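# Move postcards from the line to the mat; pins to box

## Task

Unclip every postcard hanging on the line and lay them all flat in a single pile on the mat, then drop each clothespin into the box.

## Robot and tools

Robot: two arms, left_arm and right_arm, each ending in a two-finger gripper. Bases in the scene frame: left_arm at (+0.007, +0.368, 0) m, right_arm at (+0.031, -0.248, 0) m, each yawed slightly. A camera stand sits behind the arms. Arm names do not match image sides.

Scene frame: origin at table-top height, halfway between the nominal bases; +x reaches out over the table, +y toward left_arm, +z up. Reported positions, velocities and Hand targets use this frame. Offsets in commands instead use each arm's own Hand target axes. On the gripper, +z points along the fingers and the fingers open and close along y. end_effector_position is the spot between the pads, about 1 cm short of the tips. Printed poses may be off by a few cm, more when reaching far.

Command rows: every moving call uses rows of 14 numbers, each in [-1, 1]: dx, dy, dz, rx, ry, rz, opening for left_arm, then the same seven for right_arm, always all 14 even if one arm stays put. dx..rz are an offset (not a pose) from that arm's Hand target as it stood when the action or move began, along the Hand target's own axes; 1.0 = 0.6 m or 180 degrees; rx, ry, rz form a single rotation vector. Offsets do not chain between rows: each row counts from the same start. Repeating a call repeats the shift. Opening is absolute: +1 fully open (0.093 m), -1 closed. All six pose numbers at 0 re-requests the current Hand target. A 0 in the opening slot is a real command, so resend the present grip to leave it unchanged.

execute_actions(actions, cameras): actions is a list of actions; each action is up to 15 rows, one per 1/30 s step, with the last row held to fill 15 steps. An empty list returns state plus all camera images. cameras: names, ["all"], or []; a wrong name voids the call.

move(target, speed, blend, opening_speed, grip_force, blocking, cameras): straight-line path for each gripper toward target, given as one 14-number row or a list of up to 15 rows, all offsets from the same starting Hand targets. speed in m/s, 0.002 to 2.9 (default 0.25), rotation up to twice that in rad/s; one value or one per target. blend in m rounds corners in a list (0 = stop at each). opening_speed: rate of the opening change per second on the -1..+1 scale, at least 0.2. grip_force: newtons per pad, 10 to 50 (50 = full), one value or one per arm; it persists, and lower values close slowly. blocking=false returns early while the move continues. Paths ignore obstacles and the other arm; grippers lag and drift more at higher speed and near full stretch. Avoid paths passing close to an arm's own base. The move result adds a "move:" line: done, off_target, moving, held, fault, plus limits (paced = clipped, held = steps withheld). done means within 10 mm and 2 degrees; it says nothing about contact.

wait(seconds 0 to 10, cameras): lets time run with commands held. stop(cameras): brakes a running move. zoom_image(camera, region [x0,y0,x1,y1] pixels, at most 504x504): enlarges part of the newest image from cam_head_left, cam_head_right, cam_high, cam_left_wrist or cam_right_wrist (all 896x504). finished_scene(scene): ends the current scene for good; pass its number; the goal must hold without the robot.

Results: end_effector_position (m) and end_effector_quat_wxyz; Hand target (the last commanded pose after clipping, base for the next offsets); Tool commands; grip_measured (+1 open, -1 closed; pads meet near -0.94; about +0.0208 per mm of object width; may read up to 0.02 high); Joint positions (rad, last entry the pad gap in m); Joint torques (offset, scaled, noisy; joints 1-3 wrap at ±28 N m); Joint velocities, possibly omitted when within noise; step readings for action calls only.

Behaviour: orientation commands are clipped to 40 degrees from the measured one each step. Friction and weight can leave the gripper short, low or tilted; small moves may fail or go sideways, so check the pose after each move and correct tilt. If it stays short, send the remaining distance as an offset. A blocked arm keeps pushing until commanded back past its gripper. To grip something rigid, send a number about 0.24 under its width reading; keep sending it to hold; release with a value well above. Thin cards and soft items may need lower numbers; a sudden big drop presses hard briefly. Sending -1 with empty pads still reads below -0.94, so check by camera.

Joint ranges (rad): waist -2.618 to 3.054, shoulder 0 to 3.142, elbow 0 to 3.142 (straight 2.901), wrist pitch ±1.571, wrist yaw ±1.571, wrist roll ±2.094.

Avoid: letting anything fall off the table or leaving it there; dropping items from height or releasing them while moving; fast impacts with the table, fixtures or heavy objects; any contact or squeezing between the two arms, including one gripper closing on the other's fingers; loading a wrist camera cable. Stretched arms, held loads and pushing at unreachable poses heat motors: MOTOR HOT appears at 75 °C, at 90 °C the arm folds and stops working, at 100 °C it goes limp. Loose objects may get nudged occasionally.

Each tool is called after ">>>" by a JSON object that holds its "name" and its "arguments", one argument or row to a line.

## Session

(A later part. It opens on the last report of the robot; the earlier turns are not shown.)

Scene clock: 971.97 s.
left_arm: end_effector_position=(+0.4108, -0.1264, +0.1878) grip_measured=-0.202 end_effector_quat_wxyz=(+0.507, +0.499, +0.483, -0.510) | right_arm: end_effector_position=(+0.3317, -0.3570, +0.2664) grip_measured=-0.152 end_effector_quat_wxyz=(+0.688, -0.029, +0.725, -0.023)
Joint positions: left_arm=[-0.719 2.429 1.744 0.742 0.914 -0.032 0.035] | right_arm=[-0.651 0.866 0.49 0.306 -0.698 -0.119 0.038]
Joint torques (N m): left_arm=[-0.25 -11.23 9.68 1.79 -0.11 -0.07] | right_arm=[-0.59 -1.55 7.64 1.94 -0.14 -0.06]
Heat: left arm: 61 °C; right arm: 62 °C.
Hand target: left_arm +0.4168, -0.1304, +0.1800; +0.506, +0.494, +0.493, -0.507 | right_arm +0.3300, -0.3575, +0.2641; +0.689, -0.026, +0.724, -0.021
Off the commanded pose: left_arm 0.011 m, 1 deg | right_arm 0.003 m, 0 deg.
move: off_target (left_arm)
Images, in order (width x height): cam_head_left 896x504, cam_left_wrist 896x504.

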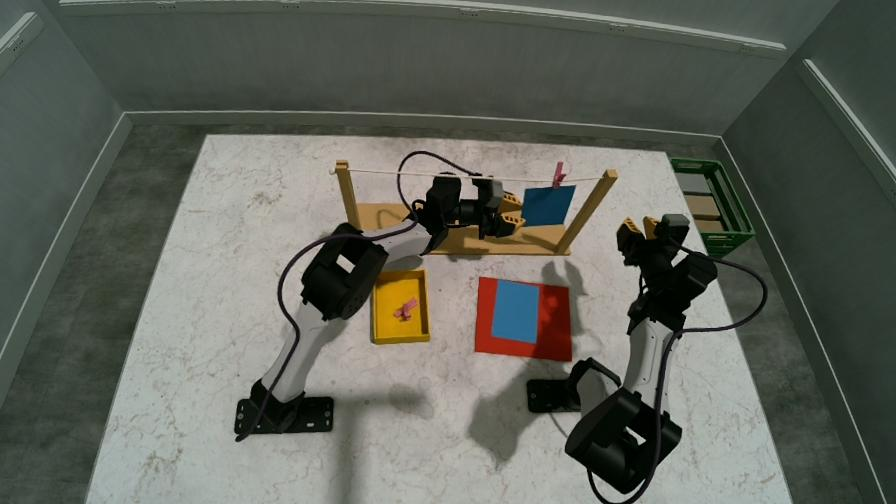

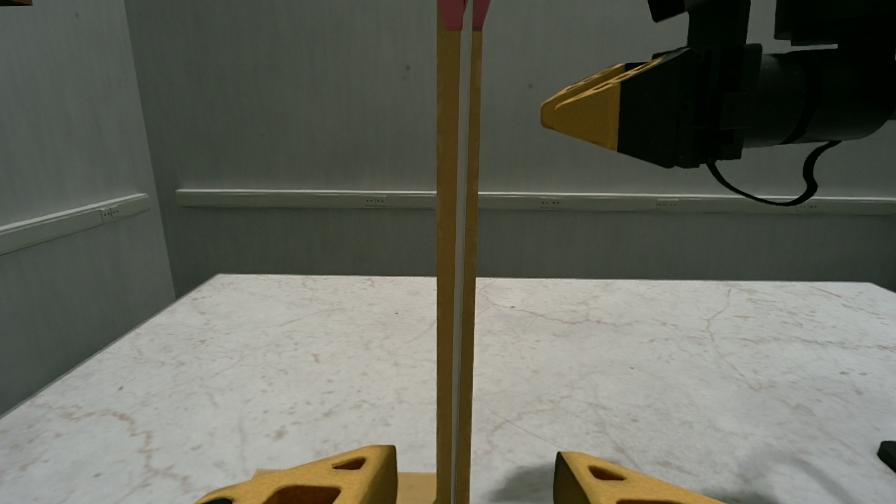

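>>> {"name": "move", "arguments": {
  "target": [
    [0,0.003,0.021,0,0,0,-0.2,0,0,0,0,0,0,-0.15],
    [0,0.003,0.021,0,0,0,-1,0,0,0,0,0,0,-0.15]
  ],
  "speed": 0.06,
  "opening_speed": 0.4,
  "cameras": ["cam_left_wrist","cam_head_left","cam_head_right"]
}}

>>> {"name": "zoom_image", "arguments": {
  "camera": "cam_head_left",
  "region": [440, 145, 640, 265]
}}

Scene clock: 978.87 s.
left_arm: end_effector_position=(+0.4132, -0.1385, +0.1888) grip_measured=-0.972 end_effector_quat_wxyz=(+0.507, +0.498, +0.484, -0.510) | right_arm: end_effector_position=(+0.3317, -0.3570, +0.2664) grip_measured=-0.152 end_effector_quat_wxyz=(+0.688, -0.029, +0.725, -0.023)
Joint positions: left_arm=[-0.734 2.463 1.812 0.707 0.897 -0.032 0] | right_arm=[-0.651 0.866 0.49 0.306 -0.698 -0.119 0.038]
Joint torques (N m): left_arm=[-0.35 -11.36 9.83 1.78 -0.12 -0.07] | right_arm=[-0.57 -1.57 7.66 1.93 -0.13 -0.07]
Heat: left arm: 62 °C; right arm: 62 °C.
Hand target: left_arm +0.4185, -0.1431, +0.1802; +0.506, +0.494, +0.493, -0.507 | right_arm +0.3300, -0.3575, +0.2641; +0.689, -0.026, +0.724, -0.021
Off the commanded pose: left_arm 0.011 m, 1 deg | right_arm 0.003 m, 0 deg.
move: off_target (left_arm); target 2's new opening was sent with left_arm's hand 0.011 m and 1 deg from that target
Images, in order (width x height): cam_head_left 896x504, cam_head_right 896x504, cam_left_wrist 896x504.

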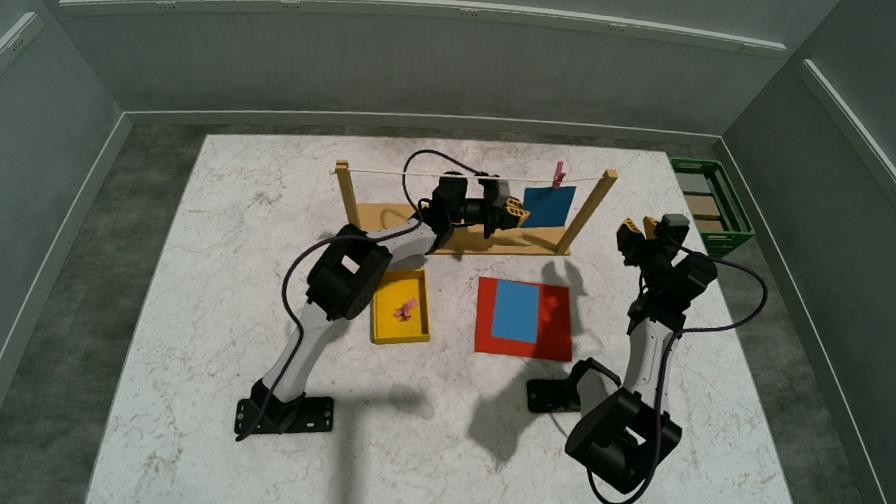

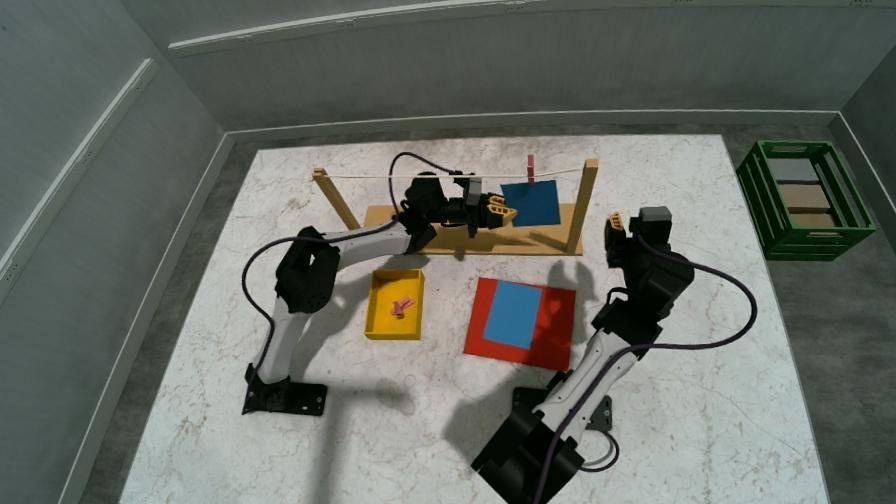

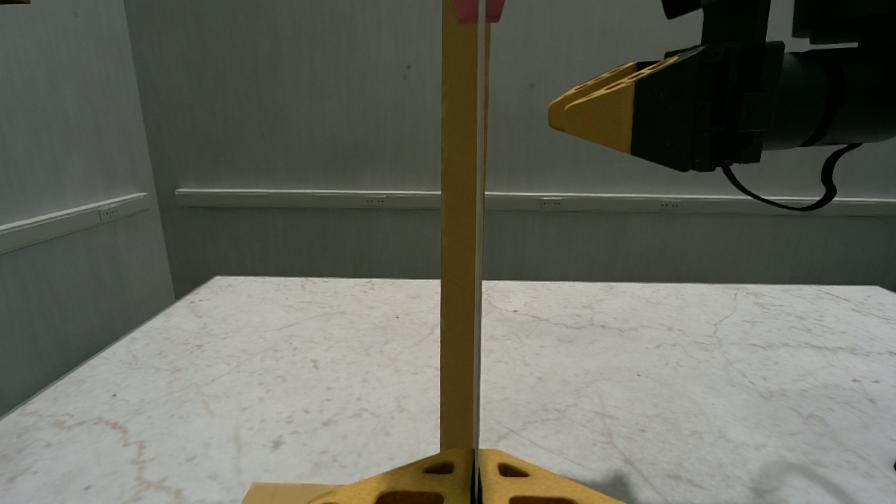

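Scaled by 2.520 from the camera's 896x504 image, which has a finer 1280x720 frame.

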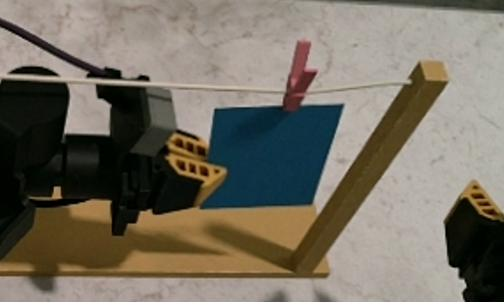

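>>> {"name": "move", "arguments": {
  "target": [
    [0,0,0,0,0,0,-1,-0.29,0,-0.05,0,0,0,0.3],
    [0,0,0,0,0,0,-1,-0.29,0,-0.05,0,0.1667,0,0.3]
  ],
  "speed": 0.2,
  "blend": [0.03,0],
  "cameras": ["cam_right_wrist"]
}}

Scene clock: 994.87 s.
left_arm: end_effector_position=(+0.4132, -0.1385, +0.1888) grip_measured=-0.972 end_effector_quat_wxyz=(+0.507, +0.498, +0.484, -0.510) | right_arm: end_effector_position=(+0.3079, -0.3469, +0.4376) grip_measured=+0.298 end_effector_quat_wxyz=(+0.480, -0.013, +0.877, -0.023)
Joint positions: left_arm=[-0.734 2.463 1.812 0.707 0.897 -0.032 0] | right_arm=[-0.567 1.328 2.024 -1.345 -0.476 -0.398 0.06]
Joint torques (N m): left_arm=[-0.34 -11.34 9.83 1.79 -0.13 -0.07] | right_arm=[0.66 -1.52 7.79 1.53 -0.15 -0.28]
Heat: left arm: 64 °C; right arm: 62 °C.
Hand target: left_arm +0.4185, -0.1431, +0.1802; +0.506, +0.494, +0.493, -0.507 | right_arm +0.3088, -0.3461, +0.4389; +0.478, -0.020, +0.878, -0.027
Off the commanded pose: left_arm 0.011 m, 1 deg | right_arm 0.002 m, 1 deg.
move: off_target (left_arm)
Images, in order (width x height): cam_right_wrist 896x504.

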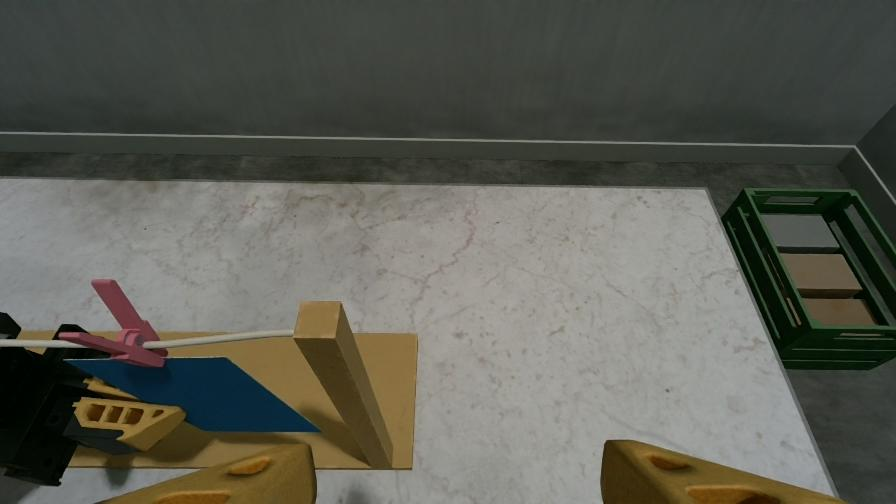

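>>> {"name": "move", "arguments": {
  "target": [
    [0,0,0,0,0,0,-1,-0.009,0,0.014,-0.382,-0.0305,-0.247,0.3],
    [0,0,0,0,0,0,-1,-0.043,0.1655,0.151,-0.382,-0.0305,-0.247,0.3]
  ],
  "speed": 0.2,
  "blend": [0.02,0],
  "cameras": ["cam_right_wrist","cam_high","cam_head_left"]
}}

Scene clock: 1009.07 s.
left_arm: end_effector_position=(+0.4132, -0.1385, +0.1888) grip_measured=-0.972 end_effector_quat_wxyz=(+0.507, +0.498, +0.484, -0.510) | right_arm: end_effector_position=(+0.3960, -0.2465, +0.4041) grip_measured=+0.298 end_effector_quat_wxyz=(+0.535, -0.480, +0.672, +0.180)
Joint positions: left_arm=[-0.734 2.463 1.812 0.707 0.897 -0.032 0] | right_arm=[-0.39 1.771 2.214 -1.554 -1.154 -1.37 0.06]
Joint torques (N m): left_arm=[-0.36 -11.36 9.78 1.78 -0.12 -0.07] | right_arm=[0.12 -5.87 8.2 0.81 -0.53 -0.06]
Heat: left arm: 66 °C; right arm: 63 °C.
Hand target: left_arm +0.4185, -0.1431, +0.1802; +0.506, +0.494, +0.493, -0.507 | right_arm +0.3980, -0.2480, +0.4049; +0.378, -0.591, +0.649, +0.294
Off the commanded pose: left_arm 0.011 m, 1 deg | right_arm 0.003 m, 26 deg.
joint sent to its limit (right arm) — joint 4 (wrist pitch), lower limit. The joint targets are off in orientation, not in position.
move: off_target (left_arm, right_arm); limits=paced
Images, in order (width x height): cam_head_left 896x504, cam_high 896x504, cam_right_wrist 896x504.

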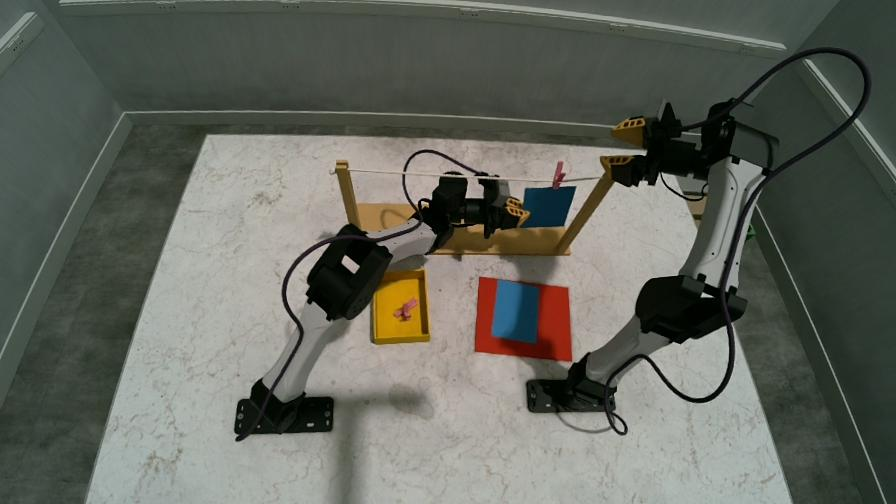

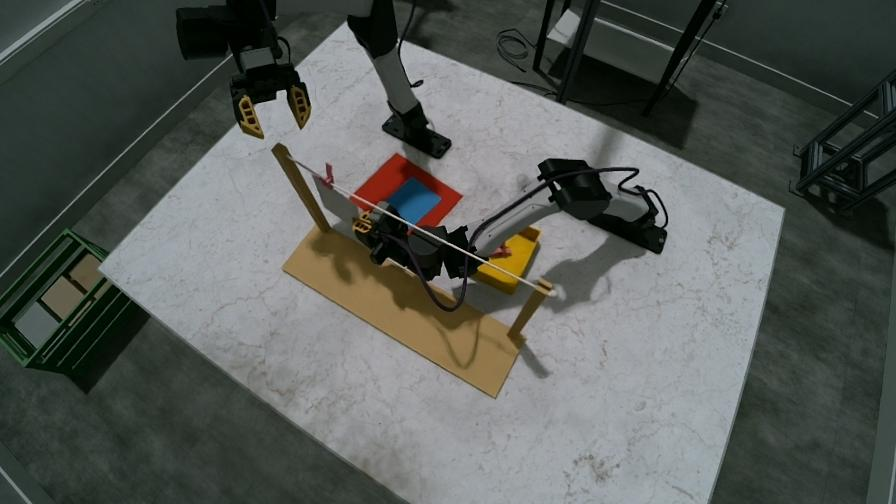

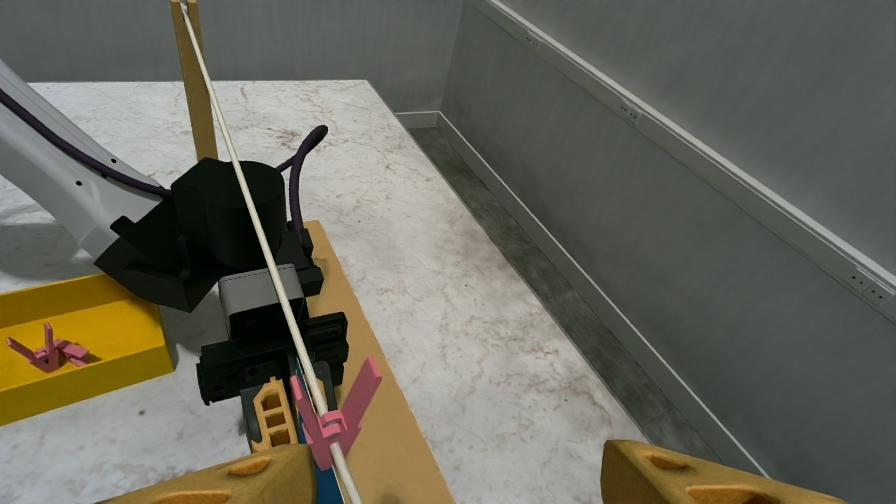

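>>> {"name": "move", "arguments": {
  "target": [0,0,0,0,0,0,-1,0.043,0.0317,0.0617,0.0756,-0.040,0.0653,0.3],
  "speed": 0.12,
  "cameras": ["cam_right_wrist","cam_head_left"]
}}

Scene clock: 1033.70 s.
left_arm: end_effector_position=(+0.4132, -0.1385, +0.1888) grip_measured=-0.972 end_effector_quat_wxyz=(+0.507, +0.498, +0.484, -0.510) | right_arm: end_effector_position=(+0.3928, -0.2342, +0.3556) grip_measured=+0.298 end_effector_quat_wxyz=(+0.480, -0.428, +0.717, +0.270)
Joint positions: left_arm=[-0.734 2.463 1.812 0.707 0.897 -0.032 0] | right_arm=[-0.358 1.753 2.01 -1.554 -1.149 -1.299 0.06]
Joint torques (N m): left_arm=[-0.35 -11.33 9.81 1.79 -0.13 -0.06] | right_arm=[0.62 -10.09 5.75 0.58 -0.55 -0.13]
Heat: left arm: 67 °C; right arm: 64 °C.
Hand target: left_arm +0.4185, -0.1431, +0.1802; +0.506, +0.494, +0.493, -0.507 | right_arm +0.3841, -0.2289, +0.3621; +0.454, -0.453, +0.711, +0.288
Off the commanded pose: left_arm 0.011 m, 1 deg | right_arm 0.012 m, 5 deg.
joint sent to its limit (right arm) — joint 4 (wrist pitch), lower limit. The joint targets are off in orientation, not in position.
move: off_target (left_arm, right_arm)
Images, in order (width x height): cam_head_left 896x504, cam_right_wrist 896x504.

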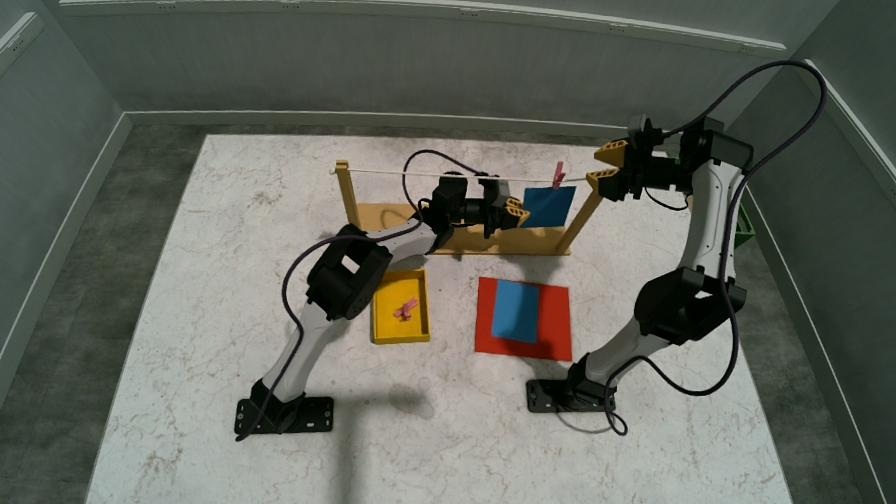

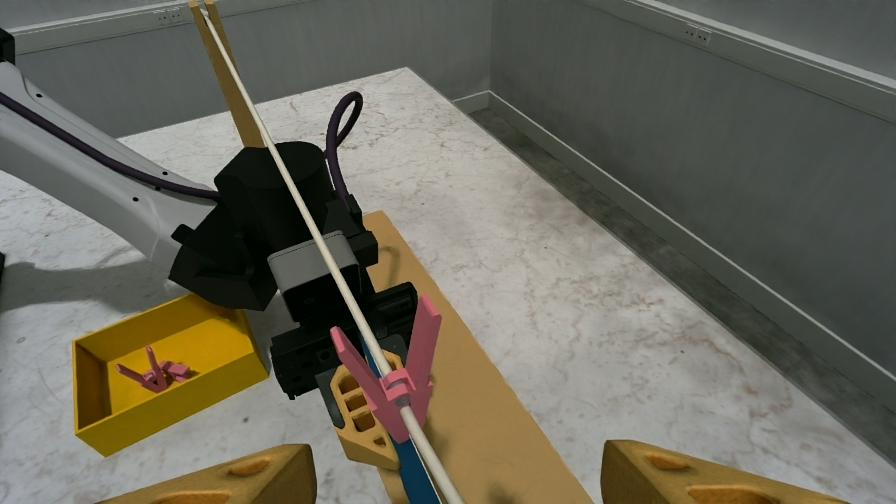

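>>> {"name": "move", "arguments": {
  "target": [
    [0,0,0,0,0,0,-1,-0.001,0.028,0.002,0,0,0,0.3],
    [0,0,0,0,0,0,-1,-0.006,0.020,0.068,0,0,0,0.3]
  ],
  "speed": 0.1,
  "blend": [0.01,0],
  "cameras": ["cam_right_wrist","cam_high"]
}}

Scene clock: 1042.20 s.
left_arm: end_effector_position=(+0.4132, -0.1385, +0.1888) grip_measured=-0.972 end_effector_quat_wxyz=(+0.507, +0.498, +0.484, -0.510) | right_arm: end_effector_position=(+0.3880, -0.1894, +0.3512) grip_measured=+0.298 end_effector_quat_wxyz=(+0.456, -0.454, +0.709, +0.289)
Joint positions: left_arm=[-0.734 2.463 1.812 0.707 0.897 -0.032 0] | right_arm=[-0.226 1.7 1.936 -1.458 -1.111 -1.189 0.06]
Joint torques (N m): left_arm=[-0.38 -11.37 9.83 1.79 -0.13 -0.08] | right_arm=[0.38 -6.94 5.93 0.9 -0.53 -0.06]
Heat: left arm: 68 °C; right arm: 63 °C.
Hand target: left_arm +0.4185, -0.1431, +0.1802; +0.506, +0.494, +0.493, -0.507 | right_arm +0.3895, -0.1889, +0.3481; +0.454, -0.453, +0.711, +0.288
Off the commanded pose: left_arm 0.011 m, 1 deg | right_arm 0.003 m, 0 deg.
move: off_target (left_arm)
Images, in order (width x height): cam_high 896x504, cam_right_wrist 896x504.

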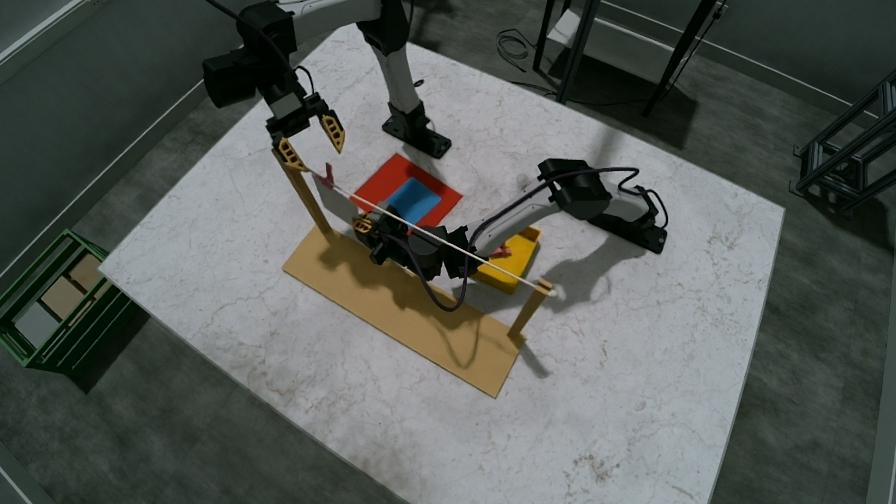

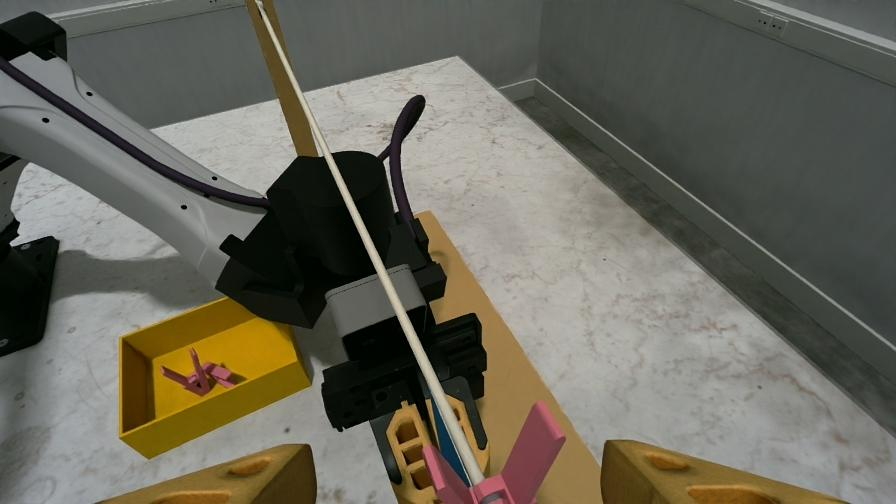

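>>> {"name": "move", "arguments": {
  "target": [
    [0,0,0,0,0,0,-1,0,-0.0146,0.01,0,0,0,0.3],
    [0,0,0,0,0,0,-1,0.0108,-0.0146,0.040,0,0,0,0.3]
  ],
  "speed": 0.06,
  "blend": [0.005,0],
  "cameras": ["cam_right_wrist","cam_head_left"]
}}

>>> {"name": "zoom_image", "arguments": {
  "camera": "cam_head_left",
  "region": [480, 120, 680, 260]
}}

Scene clock: 1048.33 s.
left_arm: end_effector_position=(+0.4132, -0.1385, +0.1888) grip_measured=-0.972 end_effector_quat_wxyz=(+0.507, +0.498, +0.484, -0.510) | right_arm: end_effector_position=(+0.4065, -0.1773, +0.3318) grip_measured=+0.298 end_effector_quat_wxyz=(+0.453, -0.451, +0.711, +0.292)
Joint positions: left_arm=[-0.734 2.463 1.812 0.707 0.897 -0.032 0] | right_arm=[-0.174 1.7 1.843 -1.278 -1.09 -1.08 0.06]
Joint torques (N m): left_arm=[-0.35 -11.33 9.8 1.78 -0.12 -0.07] | right_arm=[0.47 -8.24 6.28 0.99 -0.49 -0.08]
Heat: left arm: 68 °C; right arm: 62 °C.
Hand target: left_arm +0.4185, -0.1431, +0.1802; +0.506, +0.494, +0.493, -0.507 | right_arm +0.4055, -0.1754, +0.3321; +0.454, -0.453, +0.711, +0.288
Off the commanded pose: left_arm 0.011 m, 1 deg | right_arm 0.002 m, 0 deg.
move: off_target (left_arm)
Images, in order (width x height): cam_head_left 896x504, cam_right_wrist 896x504.

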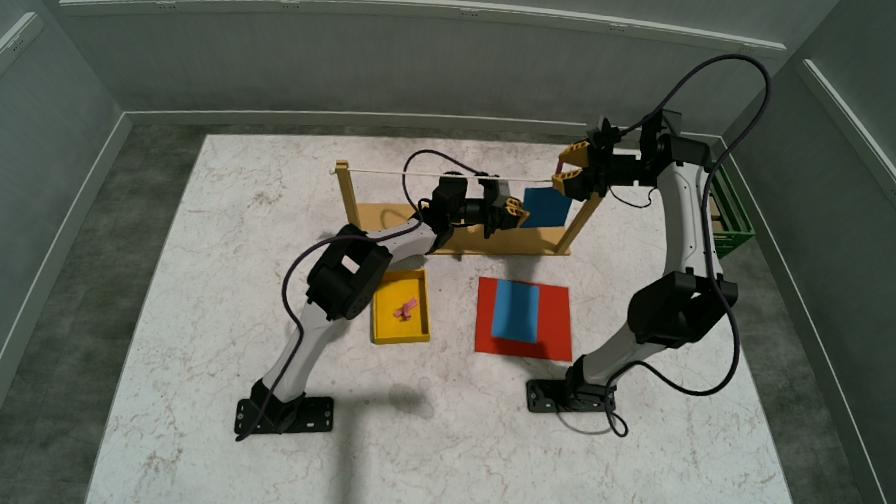

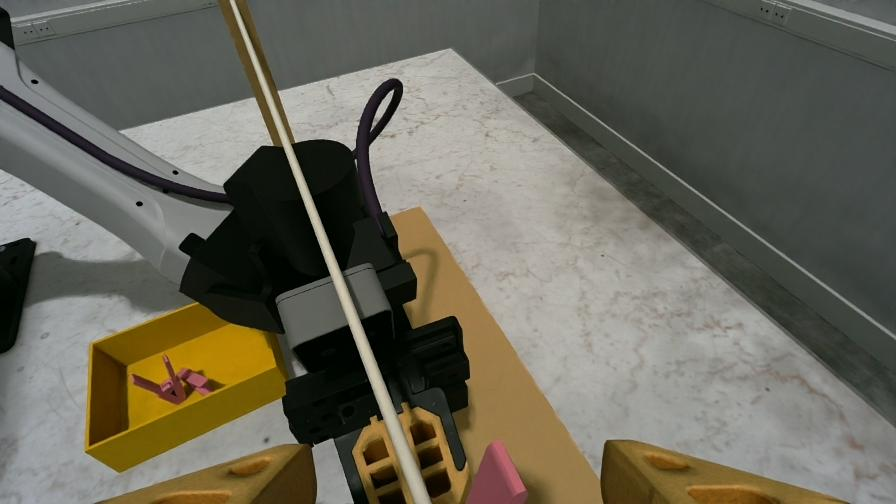

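Scaled by 2.520 from the camera's 896x504 image, which has a finer 1280x720 frame.

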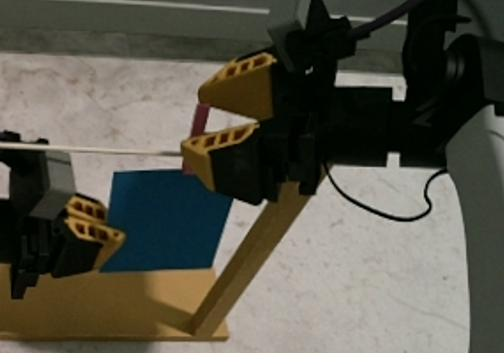

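>>> {"name": "move", "arguments": {
  "target": [0,0,0,0,0,0,-1,0,0,0,0,0,0,-0.35],
  "opening_speed": 0.5,
  "cameras": ["cam_right_wrist"]
}}

Scene clock: 1051.37 s.
left_arm: end_effector_position=(+0.4133, -0.1385, +0.1886) grip_measured=-0.972 end_effector_quat_wxyz=(+0.507, +0.498, +0.484, -0.510) | right_arm: end_effector_position=(+0.4067, -0.1774, +0.3318) grip_measured=-0.345 end_effector_quat_wxyz=(+0.453, -0.451, +0.711, +0.292)
Joint positions: left_arm=[-0.734 2.463 1.812 0.706 0.897 -0.032 0] | right_arm=[-0.174 1.7 1.843 -1.277 -1.089 -1.079 0.029]
Joint torques (N m): left_arm=[-0.34 -11.36 9.83 1.78 -0.13 -0.07] | right_arm=[0.51 -8.25 6.26 1 -0.49 -0.08]
Heat: left arm: 68 °C; right arm: 62 °C.
Hand target: left_arm +0.4185, -0.1431, +0.1802; +0.506, +0.494, +0.493, -0.507 | right_arm +0.4055, -0.1754, +0.3321; +0.454, -0.453, +0.711, +0.288
Off the commanded pose: left_arm 0.011 m, 1 deg | right_arm 0.002 m, 0 deg.
move: off_target (left_arm)
Images, in order (width x height): cam_right_wrist 896x504.

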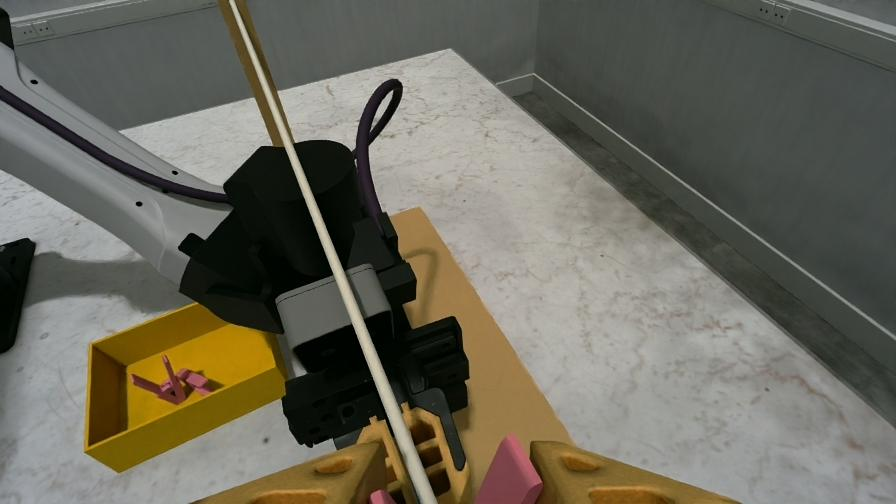

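>>> {"name": "move", "arguments": {
  "target": [0,0,0,0,0,0,-1,0,0,0,0,0,0,-1],
  "opening_speed": 0.4,
  "cameras": ["cam_right_wrist","cam_left_wrist"]
}}

Scene clock: 1055.40 s.
left_arm: end_effector_position=(+0.4133, -0.1385, +0.1886) grip_measured=-0.972 end_effector_quat_wxyz=(+0.507, +0.498, +0.484, -0.510) | right_arm: end_effector_position=(+0.4070, -0.1775, +0.3320) grip_measured=-0.734 end_effector_quat_wxyz=(+0.453, -0.451, +0.711, +0.291)
Joint positions: left_arm=[-0.734 2.463 1.812 0.706 0.897 -0.032 0] | right_arm=[-0.174 1.7 1.843 -1.275 -1.089 -1.078 0.01]
Joint torques (N m): left_arm=[-0.34 -11.38 9.85 1.79 -0.12 -0.07] | right_arm=[0.49 -8.24 6.28 0.99 -0.49 -0.1]
Heat: left arm: 68 °C; right arm: 62 °C.
Hand target: left_arm +0.4185, -0.1431, +0.1802; +0.506, +0.494, +0.493, -0.507 | right_arm +0.4055, -0.1754, +0.3321; +0.454, -0.453, +0.711, +0.288
Off the commanded pose: left_arm 0.011 m, 1 deg | right_arm 0.003 m, 0 deg.
move: off_target (left_arm)
Images, in order (width x height): cam_left_wrist 896x504, cam_right_wrist 896x504.

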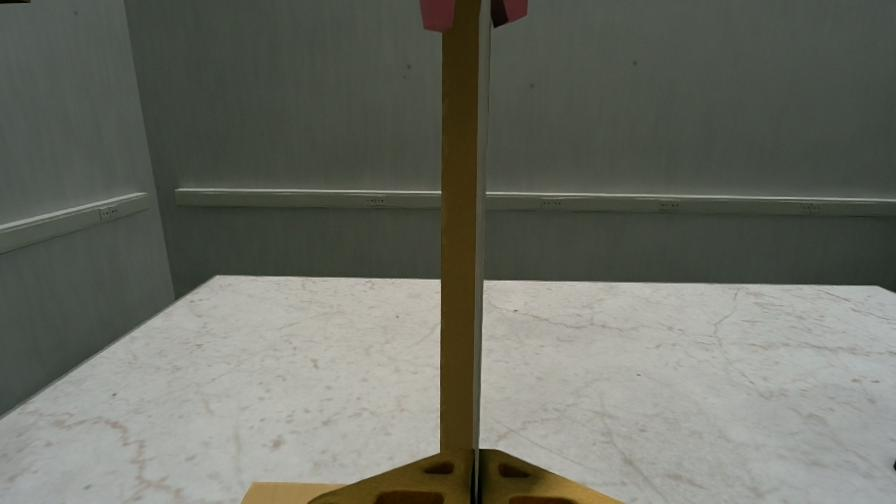

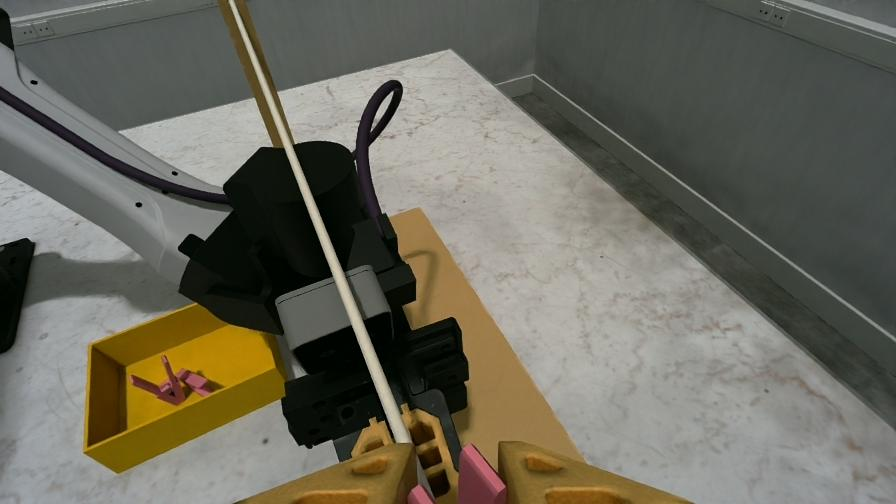

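>>> {"name": "move", "arguments": {
  "target": [0,0,0,0,0,0,-1,-0.106,0,-0.049,0,0,0,-1],
  "speed": 0.06,
  "cameras": ["cam_left_wrist","cam_right_wrist","cam_high"]
}}

Scene clock: 1068.40 s.
left_arm: end_effector_position=(+0.4133, -0.1385, +0.1886) grip_measured=-0.972 end_effector_quat_wxyz=(+0.507, +0.498, +0.484, -0.510) | right_arm: end_effector_position=(+0.4023, -0.1766, +0.4044) grip_measured=-0.744 end_effector_quat_wxyz=(+0.468, -0.450, +0.708, +0.279)
Joint positions: left_arm=[-0.734 2.463 1.812 0.706 0.897 -0.032 0] | right_arm=[-0.174 1.82 2.309 -1.549 -1.087 -1.035 0.009]
Joint torques (N m): left_arm=[-0.35 -11.34 9.83 1.79 -0.12 -0.06] | right_arm=[0.55 -5.6 8.03 0.9 -0.5 -0.09]
Heat: left arm: 69 °C; right arm: 61 °C.
Hand target: left_arm +0.4185, -0.1431, +0.1802; +0.506, +0.494, +0.493, -0.507 | right_arm +0.4055, -0.1752, +0.4022; +0.454, -0.453, +0.711, +0.288
Off the commanded pose: left_arm 0.011 m, 1 deg | right_arm 0.004 m, 2 deg.
joint sent to its limit (right arm) — joint 4 (wrist pitch), lower limit. The joint targets still meet the commanded pose.
move: off_target (left_arm)
Images, in order (width x height): cam_high 896x504, cam_left_wrist 896x504, cam_right_wrist 896x504.

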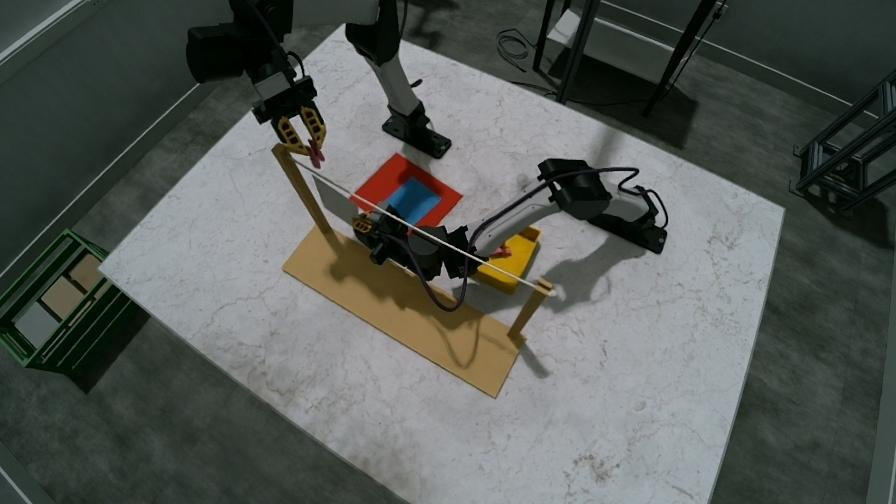

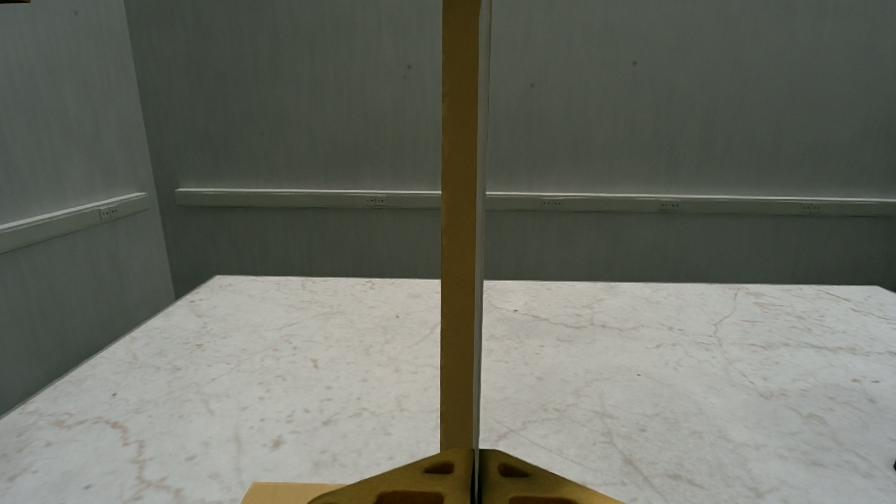

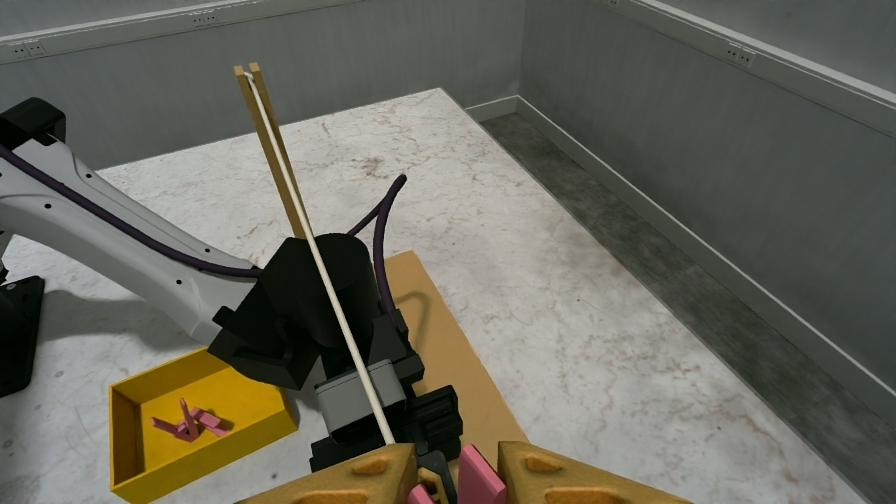

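>>> {"name": "move", "arguments": {
  "target": [
    [0.058,0,0,0,0,0,-1,-0.0142,0.039,-0.0877,0,0,0,-1],
    [0.058,-0.21,0,0,0,0,-1,0.079,0.0047,-0.28,0,0,0,-1]
  ],
  "speed": 0.1,
  "cameras": ["cam_left_wrist","cam_head_left","cam_high"]
}}

Scene clock: 1075.37 s.
left_arm: end_effector_position=(+0.2897, -0.1456, +0.1193) grip_measured=-0.972 end_effector_quat_wxyz=(+0.478, +0.498, +0.511, -0.513) | right_arm: end_effector_position=(+0.3373, -0.3356, +0.4241) grip_measured=-0.744 end_effector_quat_wxyz=(+0.594, -0.301, +0.731, +0.150)
Joint positions: left_arm=[-0.921 2.322 1.274 1.025 0.716 -0.032 0] | right_arm=[-0.769 1.589 2.012 -1.553 -1.292 -1.257 0.009]
Joint torques (N m): left_arm=[0.01 -15.19 5.87 2.23 -0.11 0.03] | right_arm=[-0.36 -7.66 5.42 0.75 -0.72 -0.31]
Heat: left arm: 70 °C; right arm: 62 °C.
Hand target: left_arm +0.2925, -0.1438, +0.1455; +0.506, +0.494, +0.493, -0.507 | right_arm +0.3301, -0.3302, +0.4301; +0.454, -0.453, +0.711, +0.288
Off the commanded pose: left_arm 0.026 m, 4 deg | right_arm 0.011 m, 29 deg.
joint sent to its limit (right arm) — joint 4 (wrist pitch), lower limit. The joint targets are off in orientation, not in position.
move: off_target (left_arm, right_arm)
Images, in order (width x height): cam_head_left 896x504, cam_high 896x504, cam_left_wrist 896x504.

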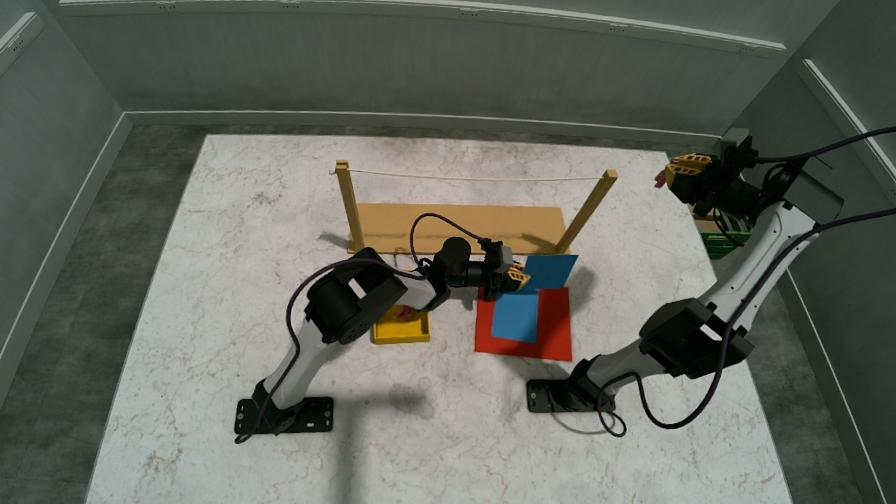

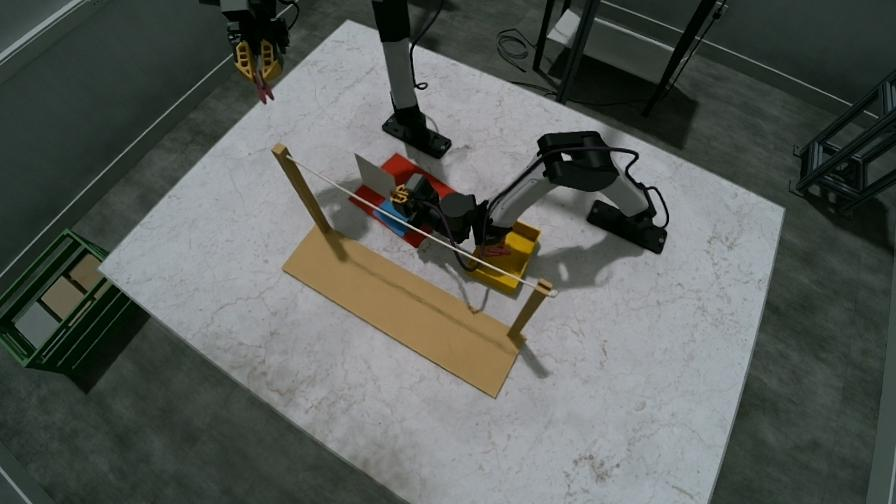

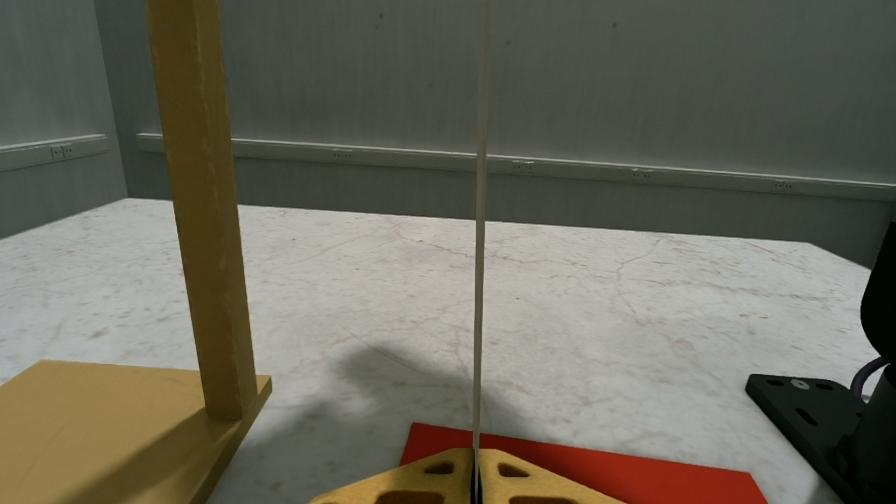

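>>> {"name": "move", "arguments": {
  "target": [
    [-0.133,-0.0875,-0.19,0,0,0,-1,0.268,-0.019,0.08,0.327,0,0.153,-1],
    [-0.133,-0.0875,-0.19,0,0.1111,0,-1,0.268,-0.019,0.08,0.327,0,0.153,-1]
  ],
  "speed": [0.15,0.25],
  "cameras": ["cam_head_left","cam_high"]
}}

Scene clock: 1083.23 s.
left_arm: end_effector_position=(+0.2383, -0.0257, +0.2050) grip_measured=-0.972 end_effector_quat_wxyz=(+0.391, +0.569, +0.586, -0.423) | right_arm: end_effector_position=(+0.3304, -0.3592, +0.2619) grip_measured=-0.744 end_effector_quat_wxyz=(+0.532, +0.001, +0.847, +0.004)
Joint positions: left_arm=[-0.829 1.6 1.03 0.094 0.751 0.285 0] | right_arm=[-0.607 0.984 0.904 -0.467 -0.581 -0.314 0.009]
Joint torques (N m): left_arm=[-0.49 -8.88 10.09 1.88 0.13 0.14] | right_arm=[0.7 -3.3 7.68 1.87 -0.14 -0.06]
Heat: left arm: 71 °C; right arm: 61 °C.
Hand target: left_arm +0.2403, -0.0276, +0.2223; +0.413, +0.574, +0.573, -0.414 | right_arm +0.3303, -0.3572, +0.2639; +0.537, +0.000, +0.843, +0.001
Off the commanded pose: left_arm 0.018 m, 3 deg | right_arm 0.003 m, 1 deg.
move: off_target (left_arm)
Images, in order (width x height): cam_head_left 896x504, cam_high 896x504.

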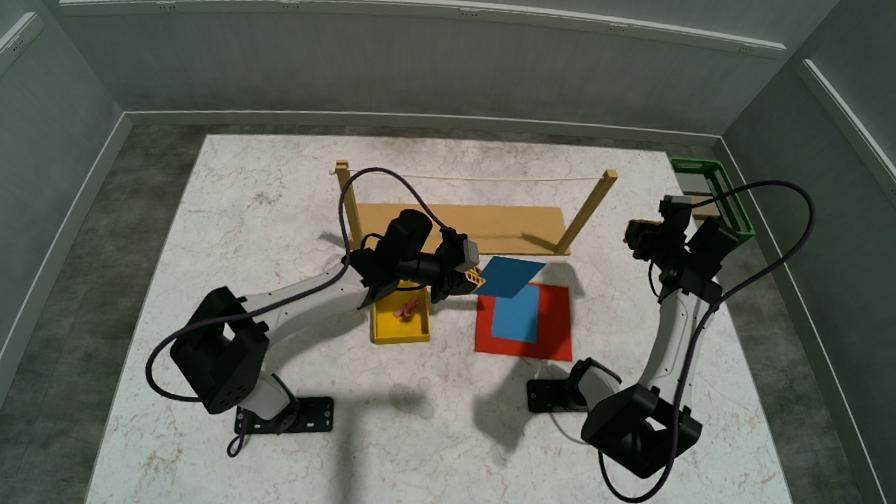

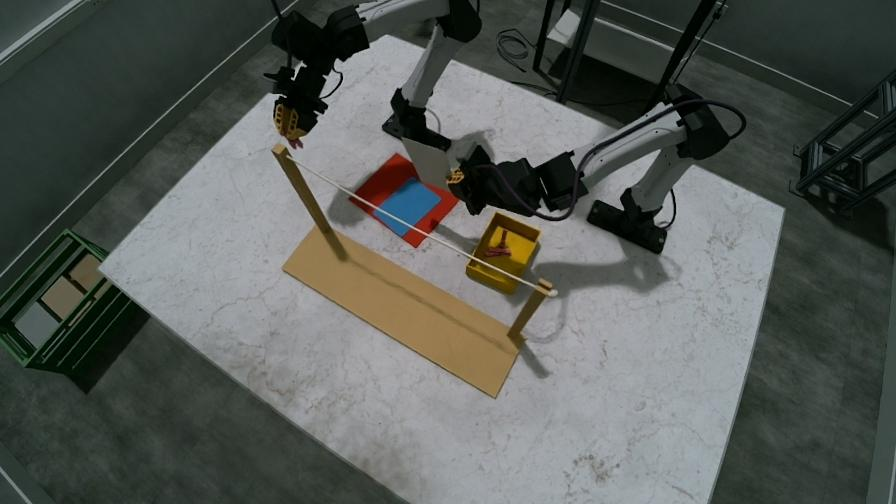

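>>> {"name": "move", "arguments": {
  "target": [0,0,0,-0.0872,0.0872,-0.4945,-1,0,0,0,0,0,0,-1],
  "speed": 0.3,
  "cameras": []
}}

>>> {"name": "execute_actions", "arguments": {
  "actions": [],
  "cameras": ["cam_head_left","cam_high"]
}}

Scene clock: 1088.30 s.
left_arm: end_effector_position=(+0.2372, -0.0252, +0.2220) grip_measured=-0.972 end_effector_quat_wxyz=(+0.002, +0.008, +0.899, -0.438) | right_arm: end_effector_position=(+0.3304, -0.3592, +0.2619) grip_measured=-0.744 end_effector_quat_wxyz=(+0.532, +0.001, +0.847, +0.004)
Joint positions: left_arm=[-0.889 1.663 1.434 -0.579 0.553 -1.055 0] | right_arm=[-0.607 0.984 0.904 -0.467 -0.581 -0.314 0.009]
Joint torques (N m): left_arm=[-0.08 -6.3 10.19 1.61 0.28 -0.07] | right_arm=[0.66 -3.32 7.68 1.87 -0.15 -0.06]
Heat: left arm: 69 °C; right arm: 61 °C.
Hand target: left_arm +0.2402, -0.0276, +0.2223; -0.001, +0.000, +0.901, -0.435 | right_arm +0.3303, -0.3572, +0.2639; +0.537, +0.000, +0.843, +0.001
Off the commanded pose: left_arm 0.004 m, 1 deg | right_arm 0.003 m, 1 deg.
move: done
No camera images: "cameras" was empty.

Scene clock: 1088.30 s.
left_arm: end_effector_position=(+0.2372, -0.0252, +0.2220) grip_measured=-0.972 end_effector_quat_wxyz=(+0.002, +0.008, +0.899, -0.438) | right_arm: end_effector_position=(+0.3304, -0.3592, +0.2619) grip_measured=-0.744 end_effector_quat_wxyz=(+0.532, +0.001, +0.847, +0.004)
Joint positions: left_arm=[-0.889 1.663 1.434 -0.579 0.553 -1.055 0] | right_arm=[-0.607 0.984 0.904 -0.467 -0.581 -0.314 0.009]
Joint velocities: within noise
Joint torques (N m): left_arm=[-0.08 -6.3 10.19 1.61 0.28 -0.07] | right_arm=[0.66 -3.32 7.68 1.87 -0.15 -0.06]
Heat: left arm: 69 °C; right arm: 61 °C.
Hand target: left_arm +0.2402, -0.0276, +0.2223; -0.001, +0.000, +0.901, -0.435 | right_arm +0.3303, -0.3572, +0.2639; +0.537, +0.000, +0.843, +0.001
Tool commands: left_gripper/opening=-1.0 right_gripper/opening=-1.0
Off the commanded pose: left_arm 0.004 m, 1 deg | right_arm 0.003 m, 1 deg.
Images, in order (width x height): cam_head_left 896x504, cam_high 896x504.

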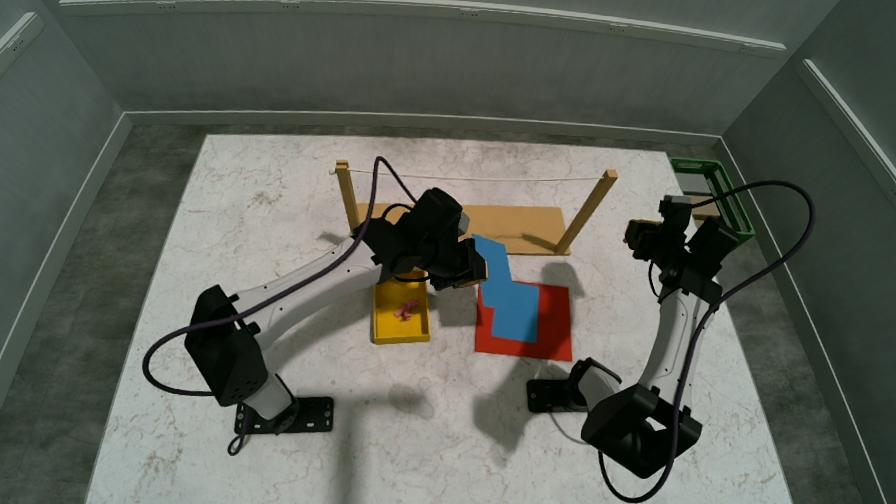

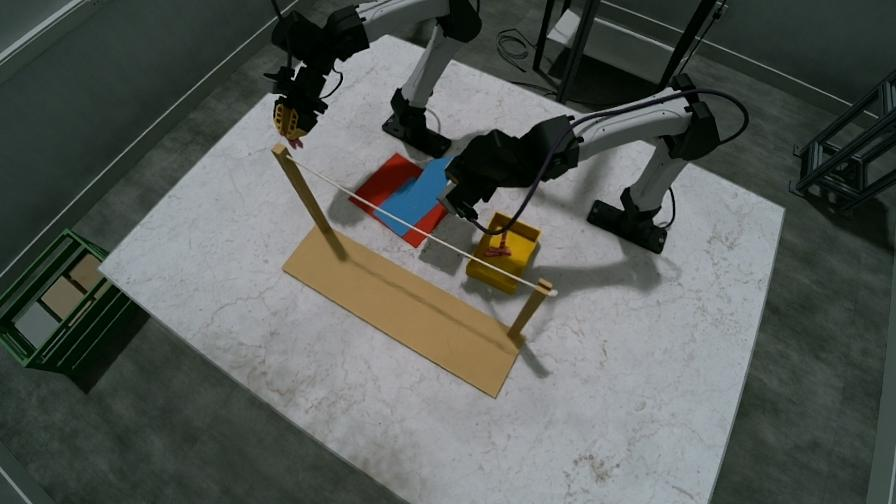

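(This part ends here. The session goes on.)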